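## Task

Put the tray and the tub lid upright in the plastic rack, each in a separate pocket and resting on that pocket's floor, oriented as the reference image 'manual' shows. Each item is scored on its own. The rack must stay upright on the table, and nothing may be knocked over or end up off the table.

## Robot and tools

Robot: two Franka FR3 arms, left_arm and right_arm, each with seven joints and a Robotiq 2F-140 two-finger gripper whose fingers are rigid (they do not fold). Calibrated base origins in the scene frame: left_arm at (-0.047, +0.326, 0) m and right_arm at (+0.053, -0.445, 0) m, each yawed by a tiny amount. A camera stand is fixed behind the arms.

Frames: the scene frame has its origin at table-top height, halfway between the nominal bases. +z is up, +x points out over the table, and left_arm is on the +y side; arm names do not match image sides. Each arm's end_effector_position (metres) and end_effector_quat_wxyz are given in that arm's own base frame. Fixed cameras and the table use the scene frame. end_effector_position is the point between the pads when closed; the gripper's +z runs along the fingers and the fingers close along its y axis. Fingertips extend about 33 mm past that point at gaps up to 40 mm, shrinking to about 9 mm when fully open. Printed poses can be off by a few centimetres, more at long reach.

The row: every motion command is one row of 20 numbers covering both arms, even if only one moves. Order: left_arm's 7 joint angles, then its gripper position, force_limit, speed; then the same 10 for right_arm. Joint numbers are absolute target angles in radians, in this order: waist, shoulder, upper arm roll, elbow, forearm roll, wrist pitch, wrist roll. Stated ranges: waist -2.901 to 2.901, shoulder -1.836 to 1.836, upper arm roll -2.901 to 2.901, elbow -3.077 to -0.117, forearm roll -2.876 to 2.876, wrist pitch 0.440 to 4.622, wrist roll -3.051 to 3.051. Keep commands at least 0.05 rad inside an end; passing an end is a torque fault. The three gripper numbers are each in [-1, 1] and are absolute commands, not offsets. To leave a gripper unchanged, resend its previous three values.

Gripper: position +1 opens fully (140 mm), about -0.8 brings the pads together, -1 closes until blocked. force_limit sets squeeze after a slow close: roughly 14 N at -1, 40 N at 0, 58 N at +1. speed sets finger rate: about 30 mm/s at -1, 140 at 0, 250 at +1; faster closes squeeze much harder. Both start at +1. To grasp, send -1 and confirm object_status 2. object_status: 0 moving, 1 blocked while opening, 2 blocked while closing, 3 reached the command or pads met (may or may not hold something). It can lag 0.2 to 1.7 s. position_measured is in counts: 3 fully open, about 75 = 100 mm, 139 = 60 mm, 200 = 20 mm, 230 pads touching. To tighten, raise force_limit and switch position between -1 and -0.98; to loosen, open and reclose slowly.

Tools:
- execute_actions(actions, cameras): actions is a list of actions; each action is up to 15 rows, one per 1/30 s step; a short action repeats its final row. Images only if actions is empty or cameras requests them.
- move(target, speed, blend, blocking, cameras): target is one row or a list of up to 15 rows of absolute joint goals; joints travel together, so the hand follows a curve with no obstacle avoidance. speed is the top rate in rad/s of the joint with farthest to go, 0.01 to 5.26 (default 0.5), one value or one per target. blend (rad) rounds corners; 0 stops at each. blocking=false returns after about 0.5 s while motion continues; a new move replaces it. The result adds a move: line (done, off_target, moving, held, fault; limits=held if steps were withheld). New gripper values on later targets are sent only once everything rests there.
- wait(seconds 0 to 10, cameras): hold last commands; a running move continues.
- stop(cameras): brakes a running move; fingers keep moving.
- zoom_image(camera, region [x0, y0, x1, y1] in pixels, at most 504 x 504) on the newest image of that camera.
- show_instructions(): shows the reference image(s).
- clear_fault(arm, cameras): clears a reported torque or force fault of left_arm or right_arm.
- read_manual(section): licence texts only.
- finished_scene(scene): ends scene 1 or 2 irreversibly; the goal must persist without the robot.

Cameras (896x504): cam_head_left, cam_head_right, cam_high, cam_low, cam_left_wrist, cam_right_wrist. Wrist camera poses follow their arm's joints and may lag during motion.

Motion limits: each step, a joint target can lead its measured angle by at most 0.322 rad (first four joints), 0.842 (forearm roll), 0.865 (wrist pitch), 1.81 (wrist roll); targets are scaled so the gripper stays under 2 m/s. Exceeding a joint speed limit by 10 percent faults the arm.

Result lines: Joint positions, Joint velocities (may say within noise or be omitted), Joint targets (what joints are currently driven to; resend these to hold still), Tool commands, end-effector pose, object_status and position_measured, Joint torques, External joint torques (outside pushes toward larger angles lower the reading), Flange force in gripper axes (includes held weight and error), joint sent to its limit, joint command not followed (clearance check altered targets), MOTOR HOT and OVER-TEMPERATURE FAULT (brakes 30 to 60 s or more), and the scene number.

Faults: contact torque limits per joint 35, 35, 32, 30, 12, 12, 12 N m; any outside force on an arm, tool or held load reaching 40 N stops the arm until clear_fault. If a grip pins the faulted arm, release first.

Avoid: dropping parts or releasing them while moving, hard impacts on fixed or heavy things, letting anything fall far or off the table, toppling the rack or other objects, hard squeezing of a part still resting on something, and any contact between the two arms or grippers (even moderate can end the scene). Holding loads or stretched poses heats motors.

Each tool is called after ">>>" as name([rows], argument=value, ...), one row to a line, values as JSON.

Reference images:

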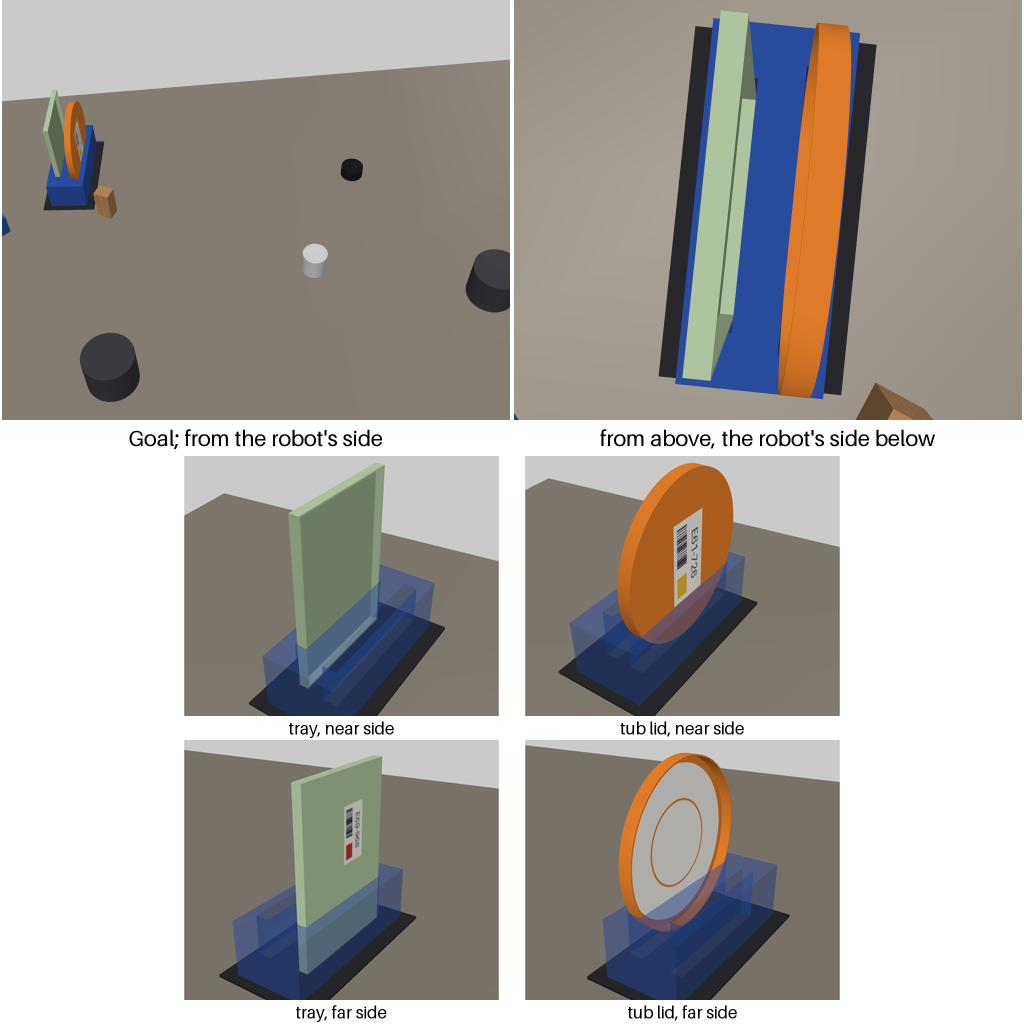

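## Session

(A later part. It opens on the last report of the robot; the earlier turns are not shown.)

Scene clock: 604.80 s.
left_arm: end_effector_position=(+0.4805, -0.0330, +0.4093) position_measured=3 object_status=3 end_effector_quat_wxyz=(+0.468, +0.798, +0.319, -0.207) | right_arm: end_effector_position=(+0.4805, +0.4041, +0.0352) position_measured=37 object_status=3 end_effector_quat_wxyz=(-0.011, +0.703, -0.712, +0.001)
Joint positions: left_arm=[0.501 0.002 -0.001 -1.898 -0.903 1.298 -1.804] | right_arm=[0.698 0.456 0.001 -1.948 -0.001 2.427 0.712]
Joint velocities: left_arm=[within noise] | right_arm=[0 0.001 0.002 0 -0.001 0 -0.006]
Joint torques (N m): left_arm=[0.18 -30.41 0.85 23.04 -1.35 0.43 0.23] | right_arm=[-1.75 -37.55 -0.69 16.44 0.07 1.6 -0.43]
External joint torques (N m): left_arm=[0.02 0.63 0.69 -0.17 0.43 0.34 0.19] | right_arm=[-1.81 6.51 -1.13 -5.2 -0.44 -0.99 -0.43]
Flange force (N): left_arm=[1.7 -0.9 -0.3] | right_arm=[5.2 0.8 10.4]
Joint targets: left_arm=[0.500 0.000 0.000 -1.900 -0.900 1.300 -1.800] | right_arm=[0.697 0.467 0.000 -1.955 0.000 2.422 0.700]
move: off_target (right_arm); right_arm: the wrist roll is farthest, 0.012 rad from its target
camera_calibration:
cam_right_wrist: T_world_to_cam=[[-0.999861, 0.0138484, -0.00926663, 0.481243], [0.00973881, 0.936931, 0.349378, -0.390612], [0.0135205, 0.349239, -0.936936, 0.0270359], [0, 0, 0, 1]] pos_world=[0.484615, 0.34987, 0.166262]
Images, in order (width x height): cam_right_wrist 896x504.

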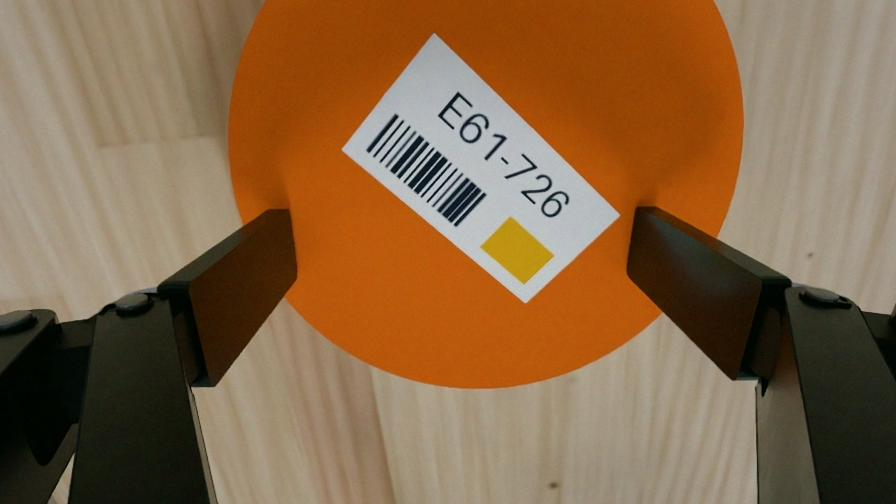

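>>> move(target=[0.5,0.0,0,-1.9,-0.9,1.3,-1.8,1,0.1,-1,0.05,0.467,0,-1.9553,0,2.4223,0.0,0.73,0,0], speed=0.2, cameras=["cam_right_wrist","cam_head_right"])

Scene clock: 627.13 s.
left_arm: end_effector_position=(+0.4805, -0.0330, +0.4093) position_measured=3 object_status=3 end_effector_quat_wxyz=(+0.468, +0.798, +0.319, -0.207) | right_arm: end_effector_position=(+0.6274, +0.0376, +0.0358) position_measured=37 object_status=3 end_effector_quat_wxyz=(-0.010, +0.722, -0.692, +0.007)
Joint positions: left_arm=[0.501 0.002 -0.001 -1.898 -0.903 1.298 -1.804] | right_arm=[0.055 0.456 0.004 -1.947 0 2.427 0.016]
Joint velocities: left_arm=[within noise] | right_arm=[0 0.001 0.001 0 -0.001 0.001 -0.006]
Joint torques (N m): left_arm=[0.1 -30.43 0.81 23 -1.35 0.42 0.22] | right_arm=[-3.78 -36.39 -2.02 16.04 -0.27 1.95 -0.57]
External joint torques (N m): left_arm=[-0.09 0.71 0.63 -0.24 0.43 0.34 0.18] | right_arm=[-4.06 7.72 -2.7 -5.62 -0.78 -0.71 -0.57]
Flange force (N): left_arm=[1.8 -0.9 -0.1] | right_arm=[7.0 3.2 13.2]
Joint targets: left_arm=[0.500 0.000 0.000 -1.900 -0.900 1.300 -1.800] | right_arm=[0.050 0.467 0.000 -1.955 0.000 2.422 0.000]
move: off_target (right_arm); right_arm: the wrist roll is farthest, 0.016 rad from its target
camera_calibration:
cam_right_wrist: T_world_to_cam=[[-0.998998, -0.0417073, -0.0162152, 0.634946], [-0.0447336, 0.940177, 0.337736, -0.014405], [0.00115914, 0.338123, -0.941101, 0.162055], [0, 0, 0, 1]] pos_world=[0.633478, -0.0147692, 0.167671]
Images, in order (width x height): cam_head_right 896x504, cam_right_wrist 896x504.

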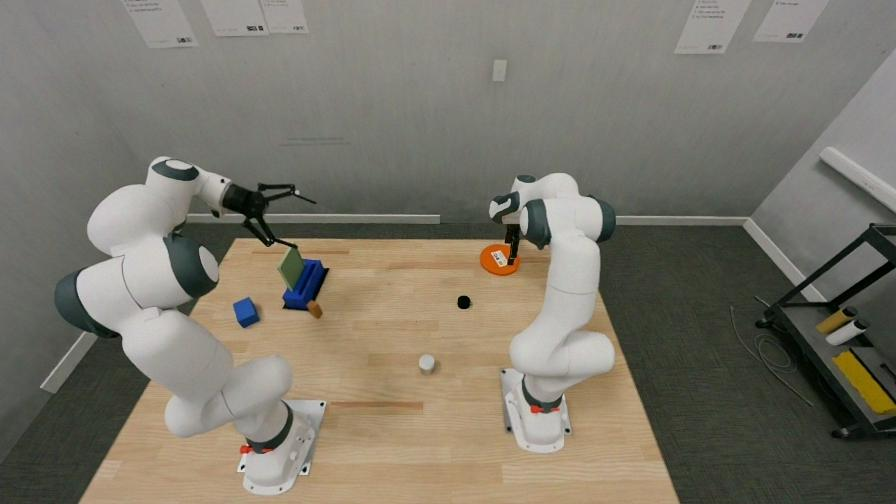

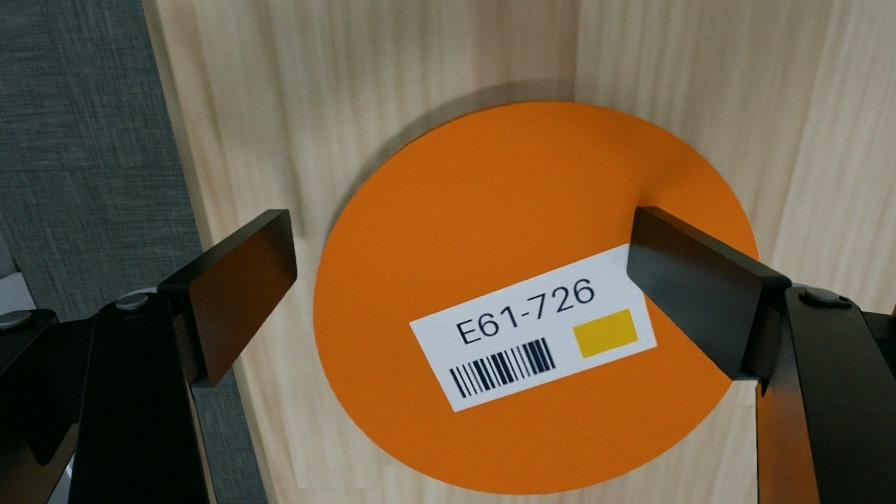

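>>> move([
  [0.5,0.0,0,-1.9,-0.9,1.3,-1.8,1,0.1,-1,0.055,0.38,0,-1.94,0,2.32,0.0,0.73,0,0],
  [0.5,0.0,0,-1.9,-0.9,1.3,-1.8,1,0.1,-1,0.1094,0.3689,0,-2.0065,0,2.3754,0.0,0.73,0,0],
  [0.5,0.0,0,-1.9,-0.9,1.3,-1.8,1,0.1,-1,0.1094,0.413,0,-2.013,0,2.426,0.0,0.73,0,0],
  [0.5,0.0,0,-1.9,-0.9,1.3,-1.8,1,0.1,-1,0.1094,0.4319,0,-2.0142,0,2.4461,0.0,0.73,0,0],
], speed=[0.3,0.3,0.1,0.04], cameras=["cam_right_wrist"])

>>> move([
  [0.5,0.0,0,-1.9,-0.9,1.3,-1.8,1,0.1,-1,-0.1,0.304,0,-2.2237,0,2.5277,-0.2,0.73,0,0],
  [0.5,0.0,0,-1.9,-0.9,1.3,-1.8,1,0.1,-1,-0.35,0.1452,0,-2.4687,0,2.6139,-0.4,0.73,0,0],
], speed=0.2, blend=[0.03,0], cameras=["cam_right_wrist","cam_head_right"])

Scene clock: 649.63 s.
left_arm: end_effector_position=(+0.4805, -0.0330, +0.4093) position_measured=3 object_status=3 end_effector_quat_wxyz=(+0.468, +0.798, +0.319, -0.207) | right_arm: end_effector_position=(+0.6033, +0.0675, +0.0345) position_measured=37 object_status=3 end_effector_quat_wxyz=(-0.002, +0.743, -0.669, +0.002)
Joint positions: left_arm=[0.501 0.002 -0.001 -1.898 -0.903 1.298 -1.804] | right_arm=[0.109 0.417 0.002 -2.011 0 2.433 0.006]
Joint velocities: left_arm=[within noise] | right_arm=[0 -0.001 0.001 0.002 -0.002 0.004 0]
Joint torques (N m): left_arm=[0.07 -30.43 0.84 22.98 -1.37 0.42 0.2] | right_arm=[-0.76 -34.11 0.45 18.54 0.59 4.31 -0.1]
External joint torques (N m): left_arm=[0.02 0.72 0.79 -0.27 0.43 0.35 0.15] | right_arm=[-1.08 8.5 -0.19 -2.76 0.1 1.7 -0.1]
Flange force (N): left_arm=[1.8 -1.1 -0.2] | right_arm=[1.6 -6.9 19.5]
Joint targets: left_arm=[0.500 0.000 0.000 -1.900 -0.900 1.300 -1.800] | right_arm=[0.109 0.432 0.000 -2.014 0.000 2.446 0.000]
move: off_target (right_arm); right_arm: the shoulder is farthest, 0.015 rad from its target
camera_calibration:
cam_right_wrist: T_world_to_cam=[[-0.994629, -0.103474, 0.00242741, 0.612991], [-0.0966399, 0.936824, 0.336187, -0.0115466], [-0.0370607, 0.334147, -0.941792, 0.174019], [0, 0, 0, 1]] pos_world=[0.615032, 0.0160979, 0.166283]
Images, in order (width x height): cam_right_wrist 896x504.

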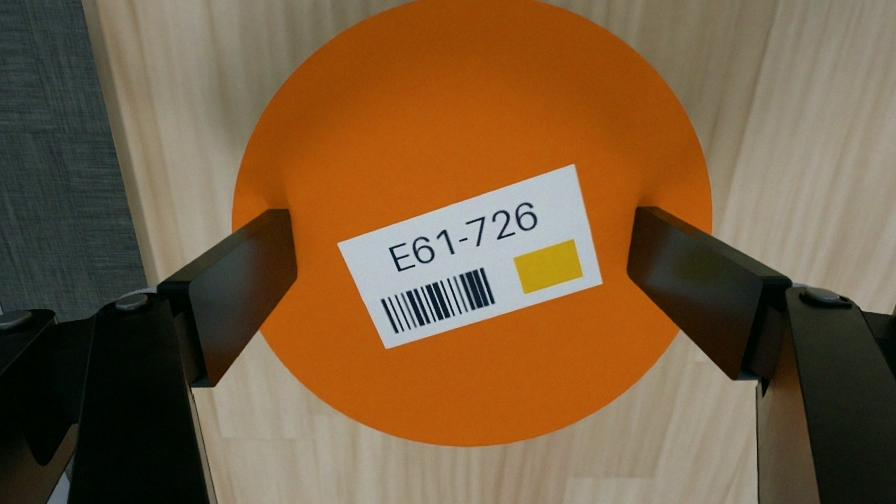

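Scene clock: 652.83 s.
left_arm: end_effector_position=(+0.4805, -0.0330, +0.4093) position_measured=3 object_status=3 end_effector_quat_wxyz=(+0.468, +0.798, +0.319, -0.207) | right_arm: end_effector_position=(+0.4629, -0.1639, +0.0346) position_measured=37 object_status=3 end_effector_quat_wxyz=(-0.005, +0.722, -0.692, +0.011)
Joint positions: left_arm=[0.501 0.002 -0.001 -1.898 -0.903 1.298 -1.804] | right_arm=[-0.345 0.135 0.004 -2.457 0 2.616 -0.383]
Joint velocities: left_arm=[within noise] | right_arm=[-0.001 0 0.001 0 0.001 -0.001 -0.004]
Joint torques (N m): left_arm=[0.11 -30.39 0.85 23.01 -1.36 0.43 0.21] | right_arm=[-3.82 -24.36 -2.32 12.07 -0.38 2.05 -0.68]
External joint torques (N m): left_arm=[-0.02 0.61 0.73 -0.18 0.42 0.34 0.17] | right_arm=[-3.97 7.32 -2.6 -7.06 -0.77 -0.65 -0.68]
Flange force (N): left_arm=[1.6 -0.9 -0.3] | right_arm=[5.3 9.2 17.0]
Joint targets: left_arm=[0.500 0.000 0.000 -1.900 -0.900 1.300 -1.800] | right_arm=[-0.350 0.145 0.000 -2.469 0.000 2.614 -0.400]
move: off_target (right_arm); right_arm: the wrist roll is farthest, 0.017 rad from its target
camera_calibration:
cam_right_wrist: T_world_to_cam=[[-0.99906, -0.0406377, -0.0150837, 0.462326], [-0.0433366, 0.943948, 0.327238, 0.168419], [0.000940037, 0.327584, -0.944822, 0.227686], [0, 0, 0, 1]] pos_world=[0.468976, -0.214777, 0.166983]
Images, in order (width x height): cam_head_right 896x504, cam_right_wrist 896x504.

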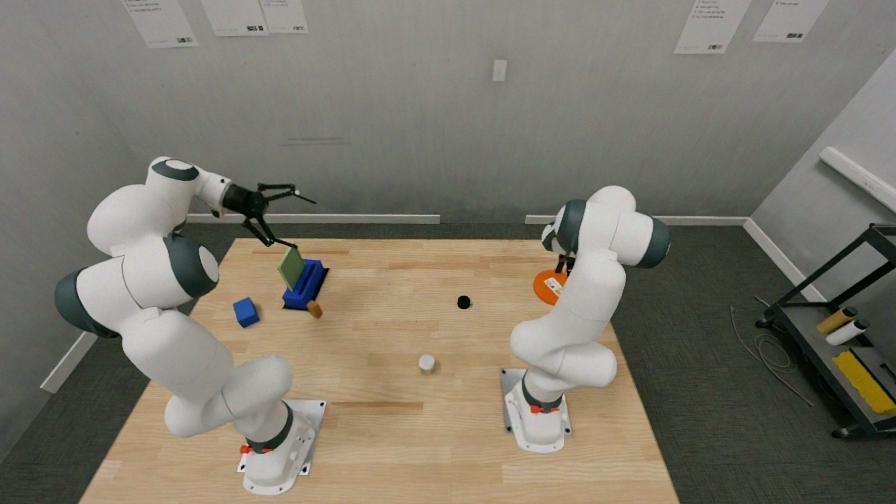

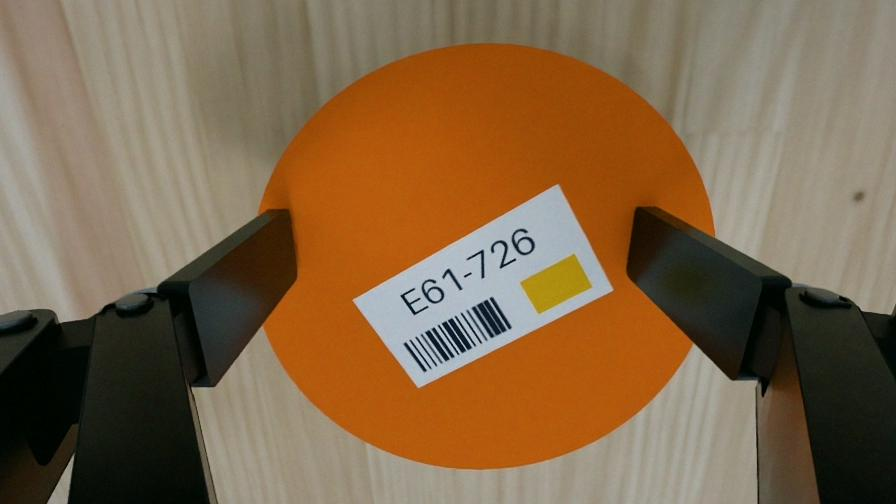

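>>> move([
  [0.5,0.0,0,-1.9,-0.9,1.3,-1.8,1,0.1,-1,-0.65,-0.0298,0,-2.7128,0,2.683,-0.65,0.73,0,0],
  [0.5,0.0,0,-1.9,-0.9,1.3,-1.8,1,0.1,-1,-0.953,-0.0298,0,-2.7128,0,2.683,-0.9,0.73,0,0],
], speed=0.2, blend=[0.03,0], cameras=["cam_right_wrist","cam_head_right"])

>>> zoom_image(camera="cam_head_right", region=[490, 230, 690, 350])

Scene clock: 664.47 s.
left_arm: end_effector_position=(+0.4805, -0.0330, +0.4093) position_measured=3 object_status=3 end_effector_quat_wxyz=(+0.468, +0.798, +0.319, -0.207) | right_arm: end_effector_position=(+0.2446, -0.3369, +0.0335) position_measured=37 object_status=3 end_effector_quat_wxyz=(+0.002, +0.685, -0.728, +0.013)
Joint positions: left_arm=[0.501 0.002 -0.001 -1.898 -0.903 1.298 -1.804] | right_arm=[-0.947 -0.041 0.004 -2.702 0 2.687 -0.883]
Joint velocities: left_arm=[within noise] | right_arm=[0.001 0 0 0.001 0.001 0.001 -0.004]
Joint torques (N m): left_arm=[0.1 -30.36 0.83 23.01 -1.35 0.44 0.23] | right_arm=[-3.87 -17.21 -2.2 11.19 -0.06 2.16 -0.55]
External joint torques (N m): left_arm=[0.14 0.84 0.88 -0.28 0.45 0.37 0.18] | right_arm=[-4.03 7.39 -2.31 -6.83 -0.42 -0.57 -0.54]
Flange force (N): left_arm=[2.1 -1.2 -0.5] | right_arm=[3.0 9.1 21.4]
Joint targets: left_arm=[0.500 0.000 0.000 -1.900 -0.900 1.300 -1.800] | right_arm=[-0.953 -0.030 0.000 -2.713 0.000 2.683 -0.900]
move: off_target (right_arm); right_arm: the wrist roll is farthest, 0.017 rad from its target
camera_calibration:
cam_right_wrist: T_world_to_cam=[[-0.998067, 0.0616039, -0.00820793, 0.271177], [0.0558407, 0.946889, 0.316676, 0.299728], [0.0272805, 0.315606, -0.948498, 0.273158], [0, 0, 0, 1]] pos_world=[0.246463, -0.386725, 0.166399]
Images, in order (width x height): cam_head_right 896x504, cam_right_wrist 896x504.

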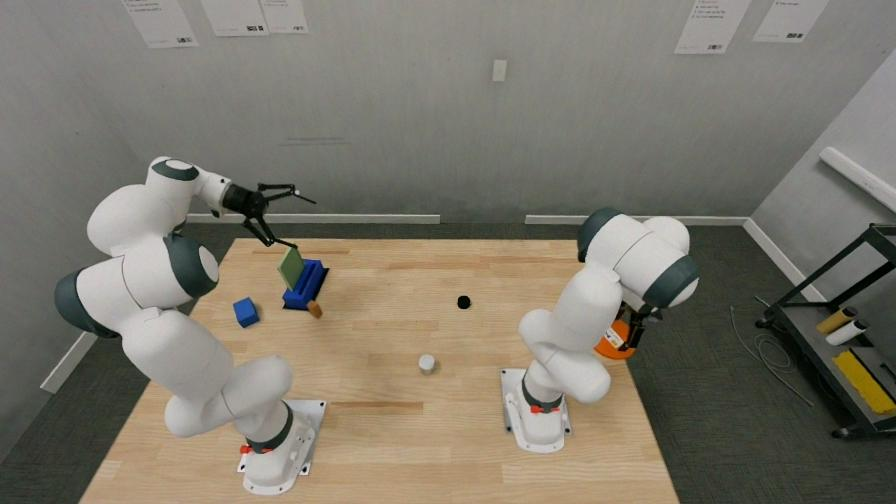

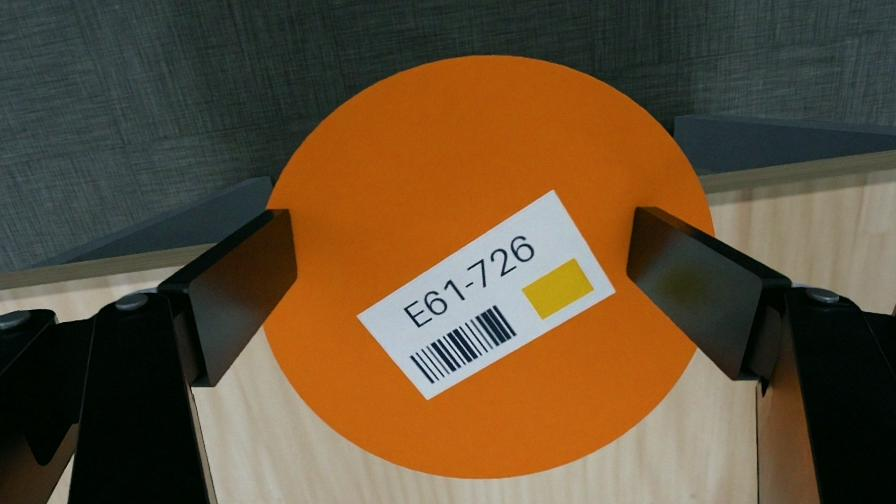

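Scaled by 2.520 from the camera's 896x504 image, which has a finer 1280x720 frame.

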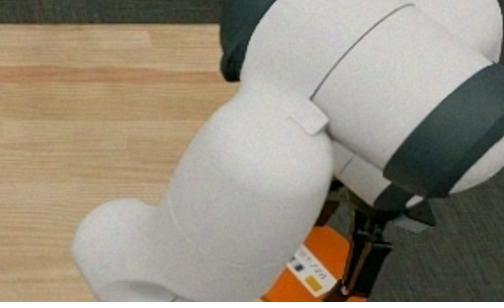

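>>> move([
  [0.5,0.0,0,-1.9,-0.9,1.3,-1.8,1,0.1,-1,-0.947,-0.06,0,-2.702,0,2.65,-0.9,0.73,0,0],
  [0.5,0.0,0,-1.9,-0.9,1.3,-1.8,1,0.1,-1,-0.95,-0.25,0,-2.4,0,2.2,-0.7,0.73,0,0],
  [0.5,0.0,0,-1.9,-0.9,1.3,-1.8,1,0.1,-1,-1.5,0.3,0,-1.7,0.5,1.5,0,-0.05,0,0],
  [0.5,0.0,0,-1.9,-0.9,1.3,-1.8,1,0.1,-1,-1.716,0.7,0,-1.04,0.695,0.963,0.444,-0.05,0,0],
  [0.5,0.0,0,-1.9,-0.9,1.3,-1.8,1,0.1,-1,-1.716,1.33,0,-1.04,0.695,0.963,0.444,-0.05,0,0],
], speed=[0.1,0.6,0.8,0.8,0.5], cameras=["cam_right_wrist","cam_head_right","cam_high"])

Scene clock: 700.03 s.
left_arm: end_effector_position=(+0.4805, -0.0330, +0.4093) position_measured=3 object_status=3 end_effector_quat_wxyz=(+0.468, +0.798, +0.319, -0.207) | right_arm: end_effector_position=(+0.1378, -0.4294, +0.0203) position_measured=135 object_status=3 end_effector_quat_wxyz=(+0.245, +0.239, +0.678, +0.651)
Joint positions: left_arm=[0.501 0.002 -0.001 -1.898 -0.903 1.298 -1.804] | right_arm=[-1.717 1.331 -0.001 -1.041 0.692 0.965 0.438]
Joint torques (N m): left_arm=[0.12 -30.42 0.75 22.99 -1.35 0.44 0.21] | right_arm=[-0.94 -53.54 3.05 17.56 2.03 -2.53 0.46]
External joint torques (N m): left_arm=[0.02 0.61 0.66 -0.21 0.44 0.36 0.17] | right_arm=[-0.77 0.44 0.29 -0.55 0.06 -0.27 0.36]
Flange force (N): left_arm=[1.6 -1.0 -0.2] | right_arm=[0.1 0.2 -0.4]
Joint targets: left_arm=[0.500 0.000 0.000 -1.900 -0.900 1.300 -1.800] | right_arm=[-1.716 1.330 0.000 -1.040 0.695 0.963 0.444]
move: done
camera_calibration:
cam_right_wrist: T_world_to_cam=[[0.0000841776, 0.0317307, 0.999496, -0.000662795], [0.505917, -0.862149, 0.0273278, -0.435508], [0.862582, 0.50566, -0.0161257, 0.240294], [0, 0, 0, 1]] pos_world=[0.0130584, -0.496959, 0.0164388]
Images, in order (width x height): cam_head_right 896x504, cam_high 896x504, cam_right_wrist 896x504.

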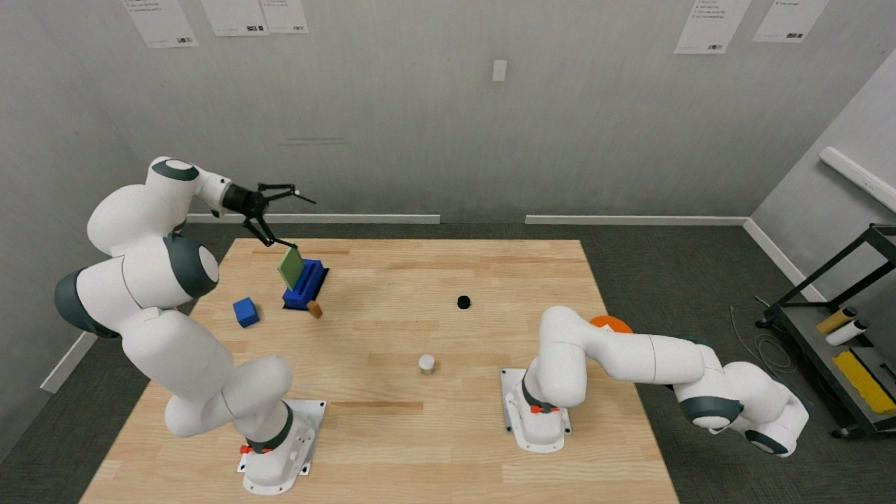

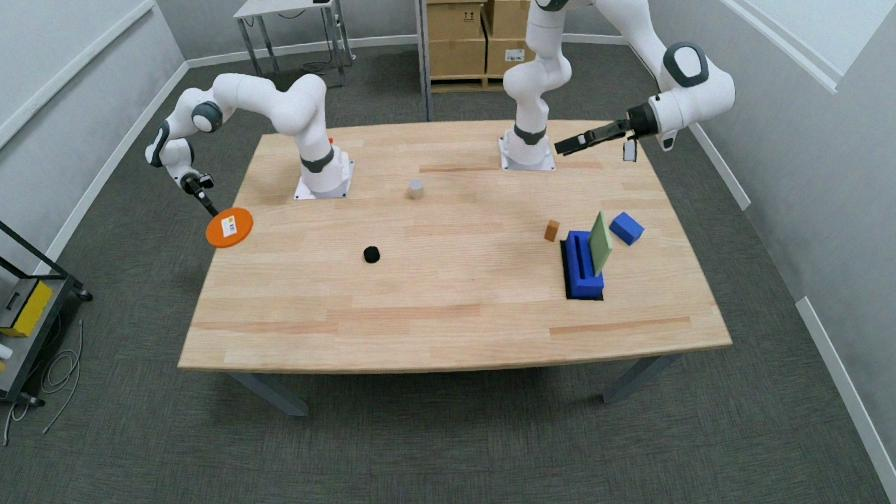

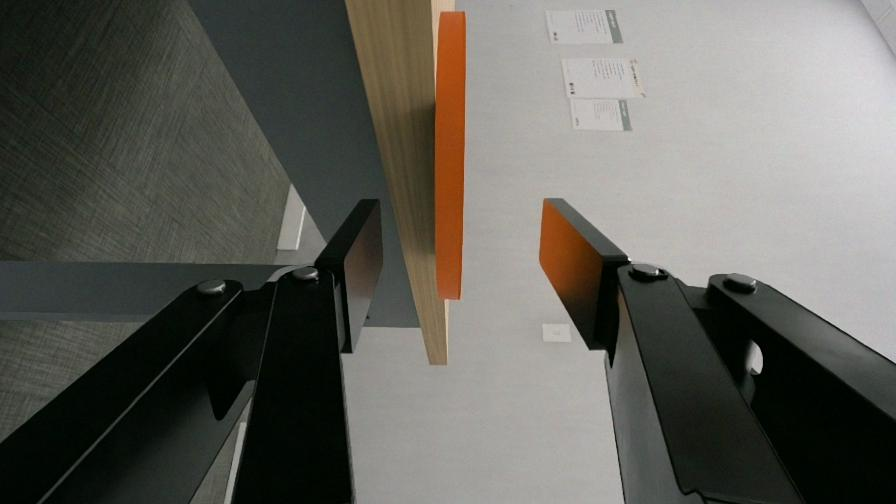

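>>> move([
  [0.5,0.0,0,-1.9,-0.9,1.3,-1.8,1,0.1,-1,-1.673,1.18,0,-1.358,0.661,1.091,0.342,-0.05,0,0],
], speed=0.12, cameras=["cam_right_wrist","cam_head_right"])

Scene clock: 723.27 s.
left_arm: end_effector_position=(+0.4805, -0.0330, +0.4093) position_measured=3 object_status=3 end_effector_quat_wxyz=(+0.468, +0.798, +0.319, -0.207) | right_arm: end_effector_position=(+0.1606, -0.3791, +0.0203) position_measured=135 object_status=3 end_effector_quat_wxyz=(+0.237, +0.236, +0.672, +0.661)
Joint positions: left_arm=[0.501 0.002 -0.001 -1.898 -0.903 1.298 -1.804] | right_arm=[-1.674 1.182 -0.001 -1.357 0.665 1.088 0.35]
Joint velocities: left_arm=[within noise] | right_arm=[0.002 0 -0.001 0 0 0.001 -0.007]
Joint torques (N m): left_arm=[0.09 -30.4 0.77 22.96 -1.33 0.42 0.24] | right_arm=[-0.58 -51.31 2.81 14.64 1.19 -2.12 0.02]
External joint torques (N m): left_arm=[-0.02 0.6 0.66 -0.24 0.45 0.33 0.2] | right_arm=[-0.61 -0.14 0.2 -1.18 -0.34 0.31 -0.08]
Flange force (N): left_arm=[1.5 -1.2 -0.1] | right_arm=[4.5 3.0 6.2]
Joint targets: left_arm=[0.500 0.000 0.000 -1.900 -0.900 1.300 -1.800] | right_arm=[-1.673 1.180 0.000 -1.358 0.661 1.091 0.342]
move: done
camera_calibration:
cam_right_wrist: T_world_to_cam=[[-0.00144819, 0.00767665, 0.999969, -0.0110705], [0.5198, -0.854257, 0.00731082, -0.402507], [0.854287, 0.519794, -0.00275319, 0.201653], [0, 0, 0, 1]] pos_world=[0.0369377, -0.448578, 0.014568]
Images, in order (width x height): cam_head_right 896x504, cam_right_wrist 896x504.

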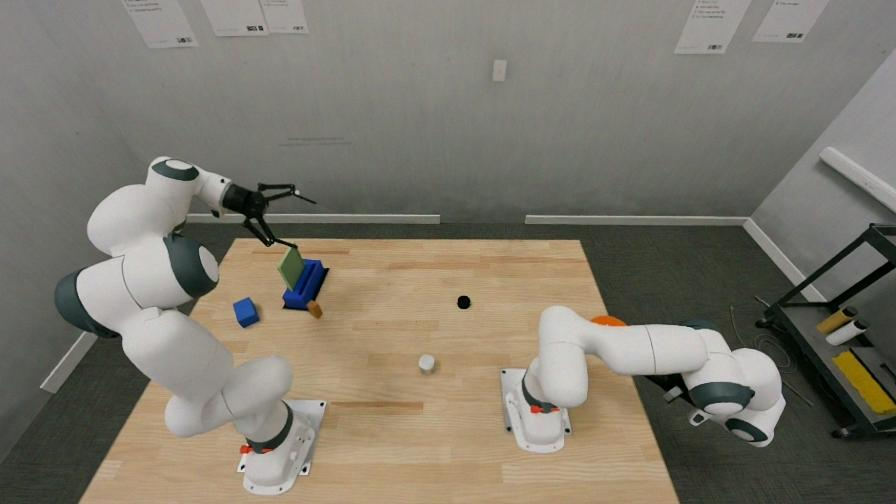

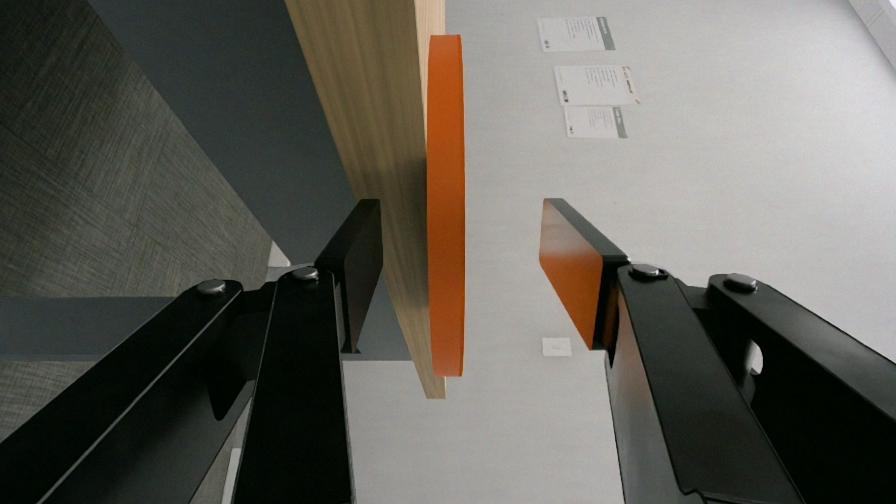

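>>> move([
  [0.5,0.0,0,-1.9,-0.9,1.3,-1.8,1,0.1,-1,-1.673,1.202,0,-1.358,0.661,1.101,0.342,-0.05,0,0],
], speed=0.06)

>>> move([
  [0.5,0.0,0,-1.9,-0.9,1.3,-1.8,1,0.1,-1,-1.673,1.202,0,-1.358,0.661,1.101,0.342,-1,-0.4,-1],
], cameras=["cam_right_wrist"])

Scene clock: 732.70 s.
left_arm: end_effector_position=(+0.4805, -0.0330, +0.4093) position_measured=3 object_status=3 end_effector_quat_wxyz=(+0.468, +0.798, +0.319, -0.207) | right_arm: end_effector_position=(+0.1614, -0.3746, +0.0110) position_measured=135 object_status=3 end_effector_quat_wxyz=(+0.236, +0.239, +0.668, +0.664)
Joint positions: left_arm=[0.501 0.002 -0.001 -1.898 -0.903 1.298 -1.804] | right_arm=[-1.674 1.2 -0.001 -1.357 0.665 1.098 0.348]
Joint velocities: left_arm=[within noise] | right_arm=[0 -0.001 -0.001 -0.001 -0.001 0.004 0.001]
Joint torques (N m): left_arm=[0.1 -30.45 0.83 23.02 -1.35 0.44 0.19] | right_arm=[-0.5 -50.17 2.8 14.61 1.18 -2.16 -0.05]
External joint torques (N m): left_arm=[0.05 0.72 0.78 -0.22 0.44 0.37 0.15] | right_arm=[-0.55 0.77 0.15 -0.91 -0.31 0.3 -0.15]
Flange force (N): left_arm=[1.8 -1.0 -0.4] | right_arm=[2.5 -0.1 2.9]
Joint targets: left_arm=[0.500 0.000 0.000 -1.900 -0.900 1.300 -1.800] | right_arm=[-1.673 1.202 0.000 -1.358 0.661 1.101 0.342]
move: done

Scene clock: 734.50 s.
left_arm: end_effector_position=(+0.4805, -0.0330, +0.4093) position_measured=3 object_status=3 end_effector_quat_wxyz=(+0.468, +0.798, +0.319, -0.207) | right_arm: end_effector_position=(+0.1616, -0.3744, +0.0136) position_measured=211 object_status=2 end_effector_quat_wxyz=(+0.237, +0.237, +0.667, +0.665)
Joint positions: left_arm=[0.501 0.002 -0.001 -1.898 -0.903 1.298 -1.804] | right_arm=[-1.674 1.198 0 -1.357 0.665 1.091 0.347]
Joint torques (N m): left_arm=[0.08 -30.39 0.85 22.97 -1.35 0.43 0.21] | right_arm=[0.45 -47.84 2.62 14.04 1 -0.85 -0.01]
External joint torques (N m): left_arm=[-0.04 0.76 0.74 -0.28 0.43 0.35 0.17] | right_arm=[0.38 3.24 -0.09 -1.55 -0.51 1.62 -0.11]
Flange force (N): left_arm=[1.9 -1.0 -0.2] | right_arm=[1.3 -5.8 4.2]
Joint targets: left_arm=[0.500 0.000 0.000 -1.900 -0.900 1.300 -1.800] | right_arm=[-1.673 1.202 0.000 -1.358 0.661 1.101 0.342]
move: done
camera_calibration:
cam_right_wrist: T_world_to_cam=[[-0.00402769, -0.00428948, 0.999983, -0.00843149], [0.519088, -0.854719, -0.0015756, -0.398822], [0.854711, 0.519073, 0.00566916, 0.197789], [0, 0, 0, 1]] pos_world=[0.0379372, -0.443584, 0.00668166]
Images, in order (width x height): cam_right_wrist 896x504.

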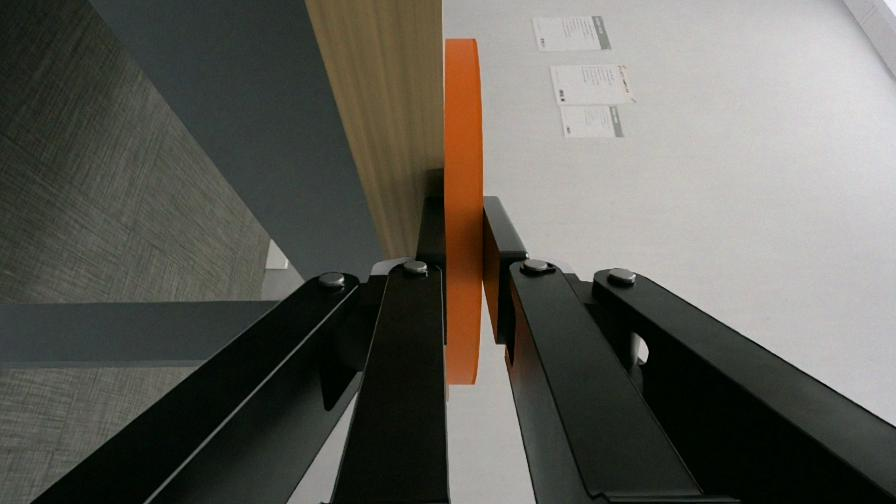

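>>> move([
  [0.5,0.0,0,-1.9,-0.9,1.3,-1.8,1,0.1,-1,-1.673,1.0,0,-1.358,0.661,1.101,0.342,-1,-0.4,-1],
  [0.5,0.0,0,-1.9,-0.9,1.3,-1.8,1,0.1,-1,-1.69,0.4,0,-1.6,0.66,1.3,0.34,-1,-0.4,-1],
  [0.3,0.1,0,-2.0,-1.2,1.4,-1.2,1,0.1,-1,-0.8,-0.1,0,-2.3,1.1,1.45,0.55,-1,-0.4,-1],
  [0.1822,0.2399,0,-2.1003,-1.4435,1.4404,-0.7935,1,0.1,-1,-0.1597,-0.0855,0,-2.5185,1.4491,1.4671,0.702,-1,-0.4,-1],
  [0.1822,0.2399,0,-2.1003,-1.4435,1.4404,-0.7935,-0.05,0.1,-1,-0.1597,-0.0855,0,-2.5185,1.4491,1.4671,0.702,-1,-0.4,-1],
], speed=[0.15,0.6,0.7,0.5,0.5], blend=[0.05,0.1,0.1,0,0], cameras=["cam_right_wrist","cam_left_wrist","cam_head_right","cam_high","cam_low"])

Scene clock: 814.87 s.
left_arm: end_effector_position=(+0.5425, -0.2297, +0.3517) position_measured=135 object_status=0 end_effector_quat_wxyz=(+0.707, +0.707, +0.000, -0.002) | right_arm: end_effector_position=(+0.4185, +0.2603, +0.3503) position_measured=211 object_status=2 end_effector_quat_wxyz=(+0.001, -0.005, +0.708, +0.706)
Joint positions: left_arm=[0.183 0.238 0 -2.099 -1.441 1.438 -0.797] | right_arm=[-0.161 -0.087 0.002 -2.517 1.445 1.465 0.696]
Joint torques (N m): left_arm=[0.15 -34.89 -0.07 20.62 -2.55 -1.47 0.27] | right_arm=[-0.37 -25.34 -0.09 19.53 2.37 -1.86 0.4]
External joint torques (N m): left_arm=[0.01 1.39 0.43 0.16 -0.56 0.34 0.17] | right_arm=[-0.41 -0.12 0.13 -0.86 0.47 0.14 0.3]
Flange force (N): left_arm=[4.0 -2.6 0.1] | right_arm=[2.7 0.9 1.4]
Joint targets: left_arm=[0.182 0.240 0.000 -2.100 -1.444 1.440 -0.793] | right_arm=[-0.160 -0.086 0.000 -2.518 1.449 1.467 0.702]
move: done
camera_calibration:
cam_left_wrist: T_world_to_cam=[[0.0145963, -0.000196143, 0.999893, -0.351851], [-0.947809, 0.318534, 0.0138985, 0.591121], [-0.318503, -0.947911, 0.00446351, 0.0950162], [0, 0, 0, 1]] pos_world=[0.595669, -0.0982944, 0.343174]
cam_right_wrist: T_world_to_cam=[[-0.00697278, -0.00612546, 0.999957, -0.339715], [0.943832, -0.330395, 0.00455751, -0.305599], [0.330353, 0.943823, 0.00808517, -0.245128], [0, 0, 0, 1]] pos_world=[0.367044, 0.128308, 0.343075]
Images, in order (width x height): cam_head_right 896x504, cam_high 896x504, cam_low 896x504, cam_left_wrist 896x504, cam_right_wrist 896x504.

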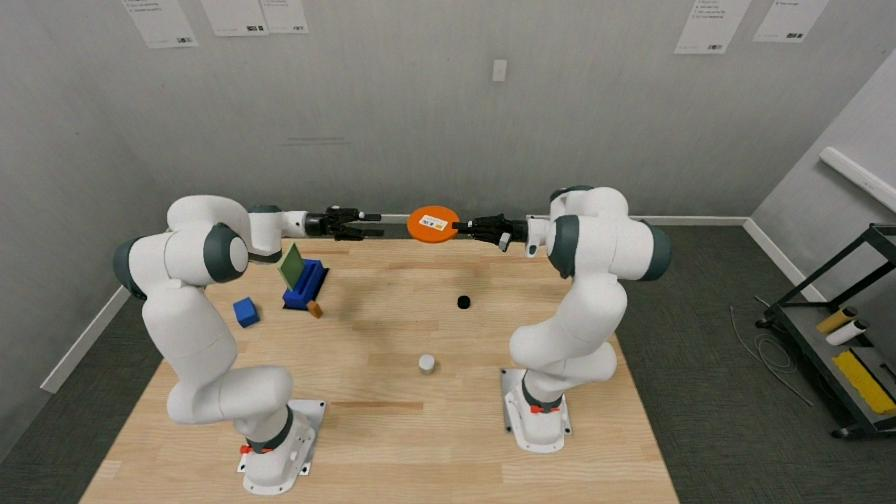

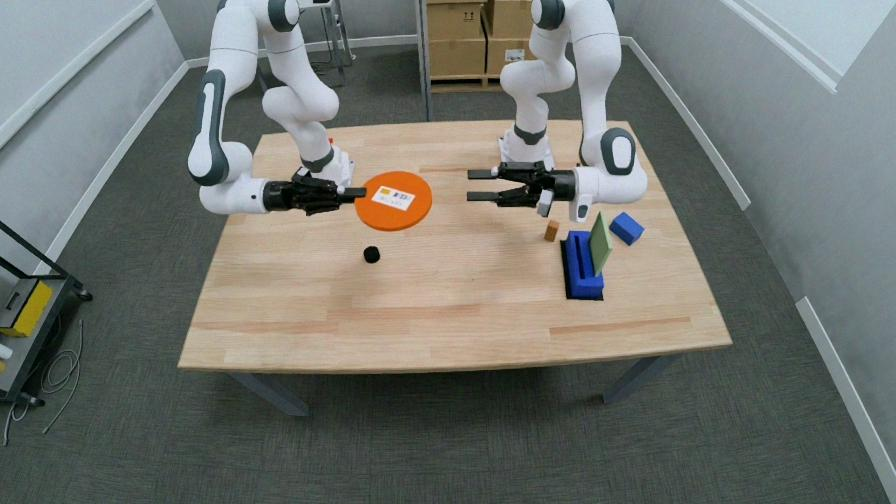

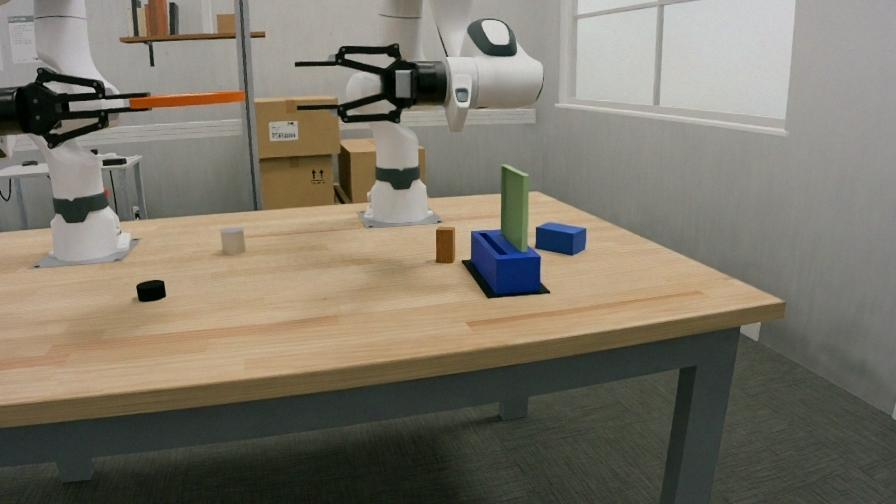

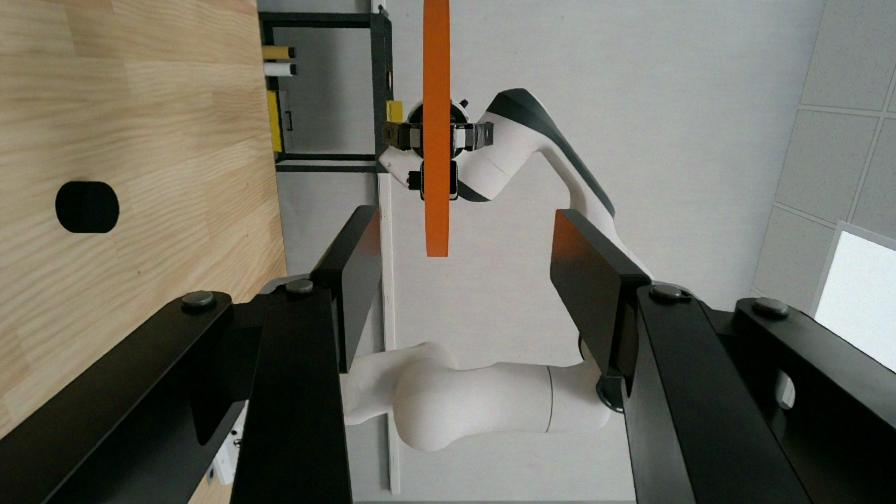

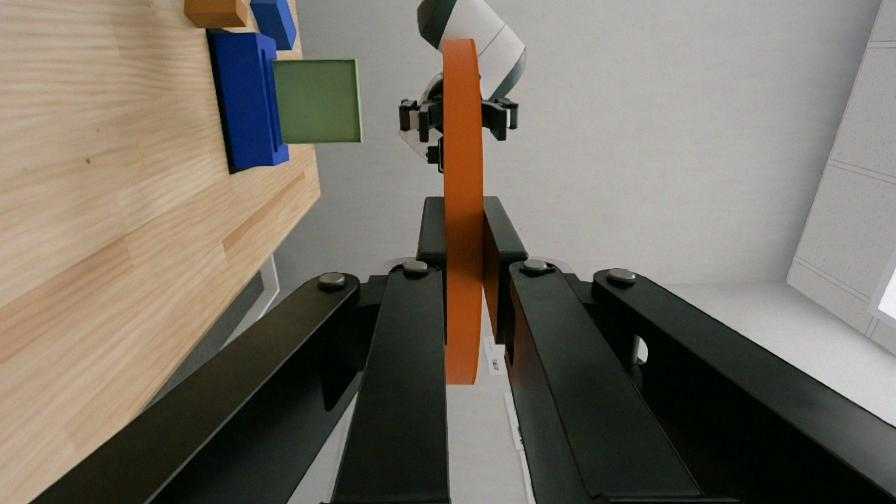

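>>> zoom_image(camera="cam_high", region=[280, 130, 580, 250])

>>> zoom_image(camera="cam_head_right", region=[320, 170, 540, 270])

>>> zoom_image(camera="cam_low", region=[0, 30, 400, 190])

Scaled by 1.680 from the camera's 896x504 image, which has a finer 1280x720 frame.

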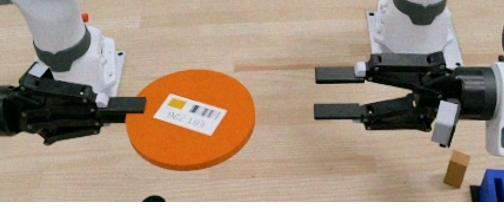

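Scaled by 2.291 from the camera's 896x504 image, which has a finer 1280x720 frame.

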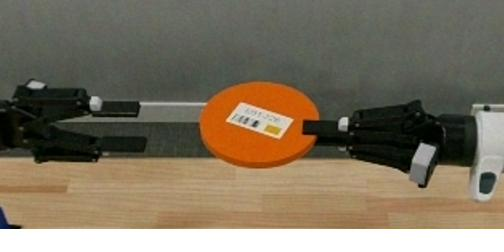

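Scaled by 1.260 from the camera's 896x504 image, which has a finer 1280x720 frame.

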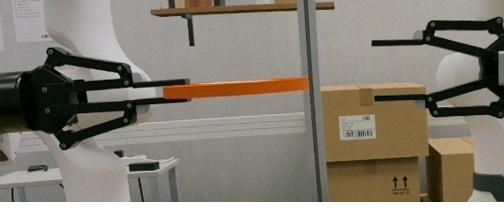

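>>> move([
  [0.172,0.3415,0,-2.0026,-1.4505,1.4481,-0.79,-0.05,0.1,-1,-0.1597,-0.0855,0,-2.5185,1.4491,1.4671,0.702,-1,-0.4,-1],
  [0.0463,0.322,0,-2.0305,-1.5382,1.5379,-0.79,-0.05,0.1,-1,-0.1597,-0.0855,0,-2.5185,1.4491,1.4671,0.702,-1,-0.4,-1],
], speed=0.2, cameras=["cam_left_wrist","cam_head_right","cam_high","cam_low"])

>>> zoom_image(camera="cam_high", region=[280, 130, 580, 250])

>>> zoom_image(camera="cam_low", region=[50, 30, 400, 190])

Scene clock: 869.53 s.
left_arm: end_effector_position=(+0.5697, -0.2957, +0.3322) position_measured=135 object_status=3 end_effector_quat_wxyz=(+0.707, +0.707, +0.000, -0.004) | right_arm: end_effector_position=(+0.4185, +0.2603, +0.3503) position_measured=211 object_status=2 end_effector_quat_wxyz=(+0.001, -0.005, +0.708, +0.706)
Joint positions: left_arm=[0.047 0.324 -0.001 -2.029 -1.535 1.535 -0.794] | right_arm=[-0.161 -0.087 0.002 -2.517 1.445 1.465 0.696]
Joint velocities: left_arm=[0.001 0 -0.001 0 -0.001 0.005 0.001] | right_arm=[within noise]
Joint torques (N m): left_arm=[0.43 -38.36 0.09 20.53 -2.46 -1.51 0.24] | right_arm=[-0.29 -25.37 -0.15 19.48 2.36 -1.87 0.45]
External joint torques (N m): left_arm=[0.2 0.89 0.71 -0.14 -0.6 0.31 0.13] | right_arm=[-0.3 -0.08 0.1 -0.99 0.44 0.12 0.35]
Flange force (N): left_arm=[1.6 -1.8 0.3] | right_arm=[3.0 0.9 1.5]
Joint targets: left_arm=[0.046 0.322 0.000 -2.030 -1.538 1.538 -0.790] | right_arm=[-0.160 -0.086 0.000 -2.518 1.449 1.467 0.702]
move: done
camera_calibration:
cam_left_wrist: T_world_to_cam=[[0.018415, 0.000962358, 0.99983, -0.33464], [-0.946985, 0.32082, 0.0171329, 0.637425], [-0.320749, -0.94714, 0.00681924, 0.0420034], [0, 0, 0, 1]] pos_world=[0.623267, -0.164394, 0.323376]
Images, in order (width x height): cam_head_right 896x504, cam_high 896x504, cam_low 896x504, cam_left_wrist 896x504.

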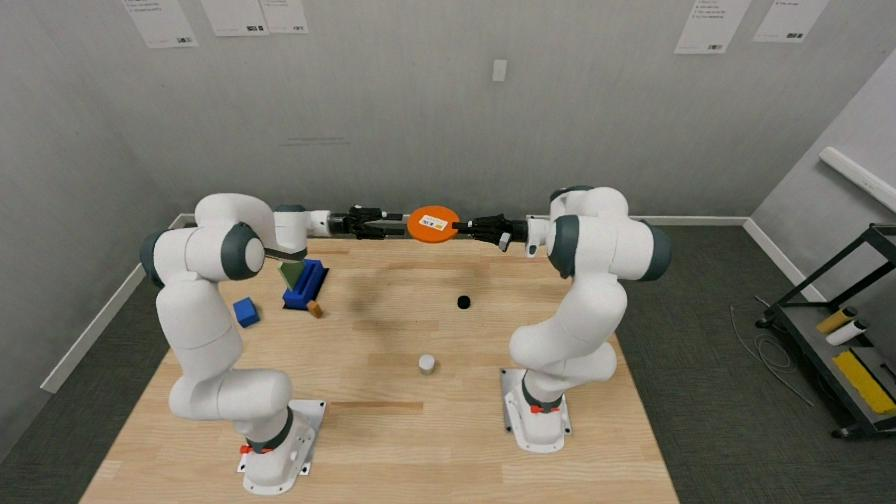

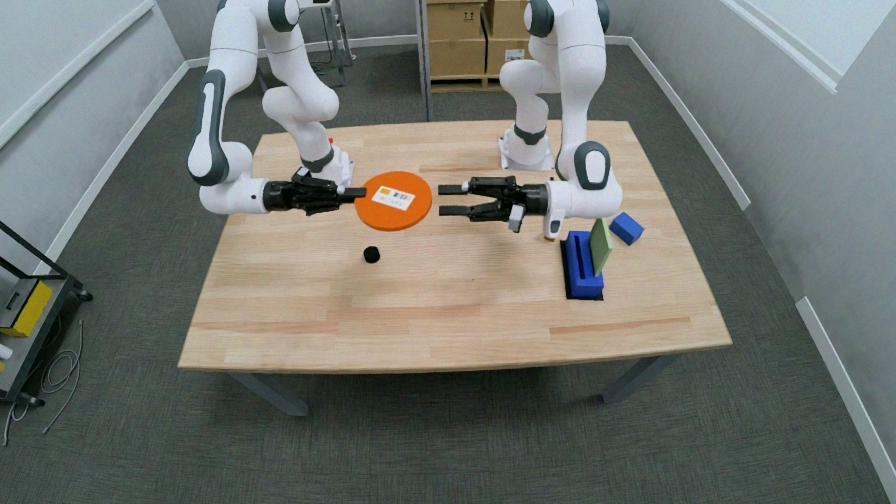

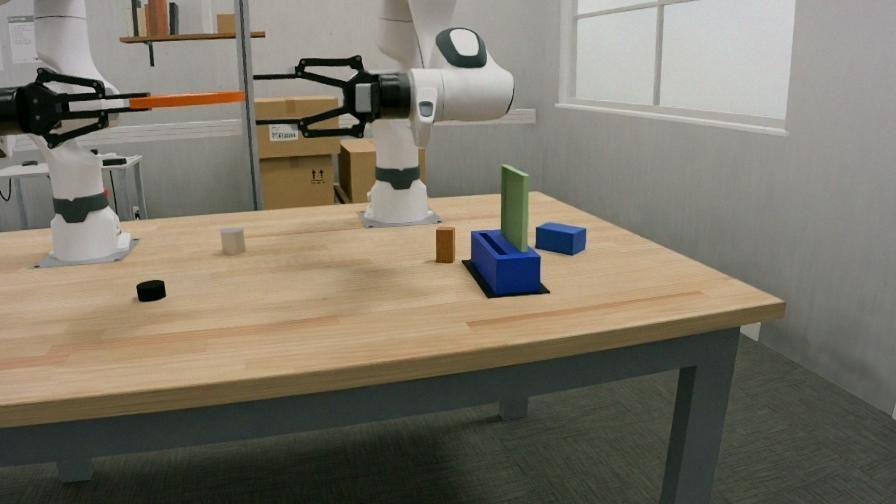

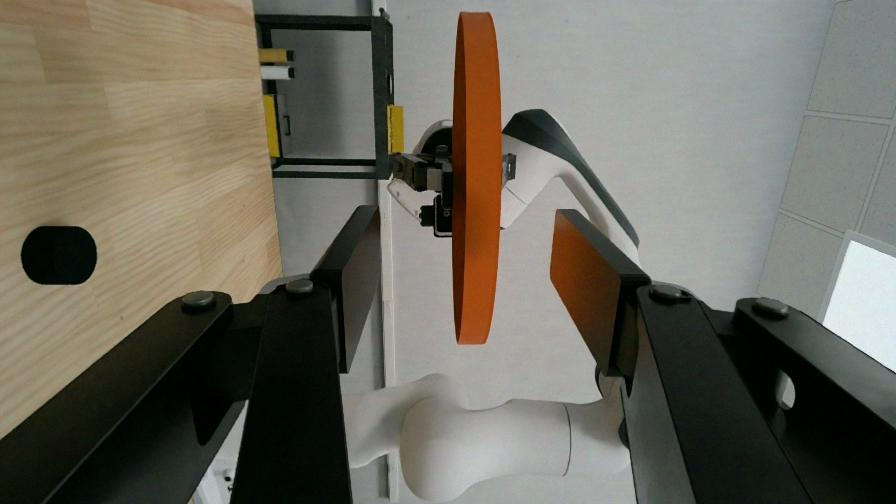

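Scaled by 1.680 from the camera's 896x504 image, which has a finer 1280x720 frame.

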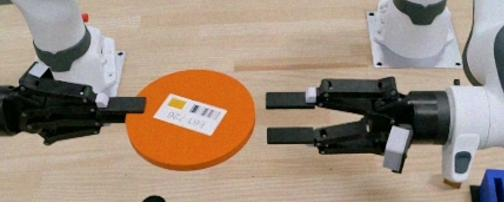

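Scaled by 1.440 from the camera's 896x504 image, which has a finer 1280x720 frame.

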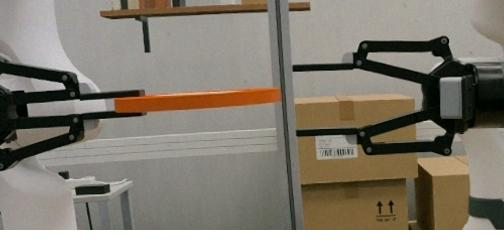

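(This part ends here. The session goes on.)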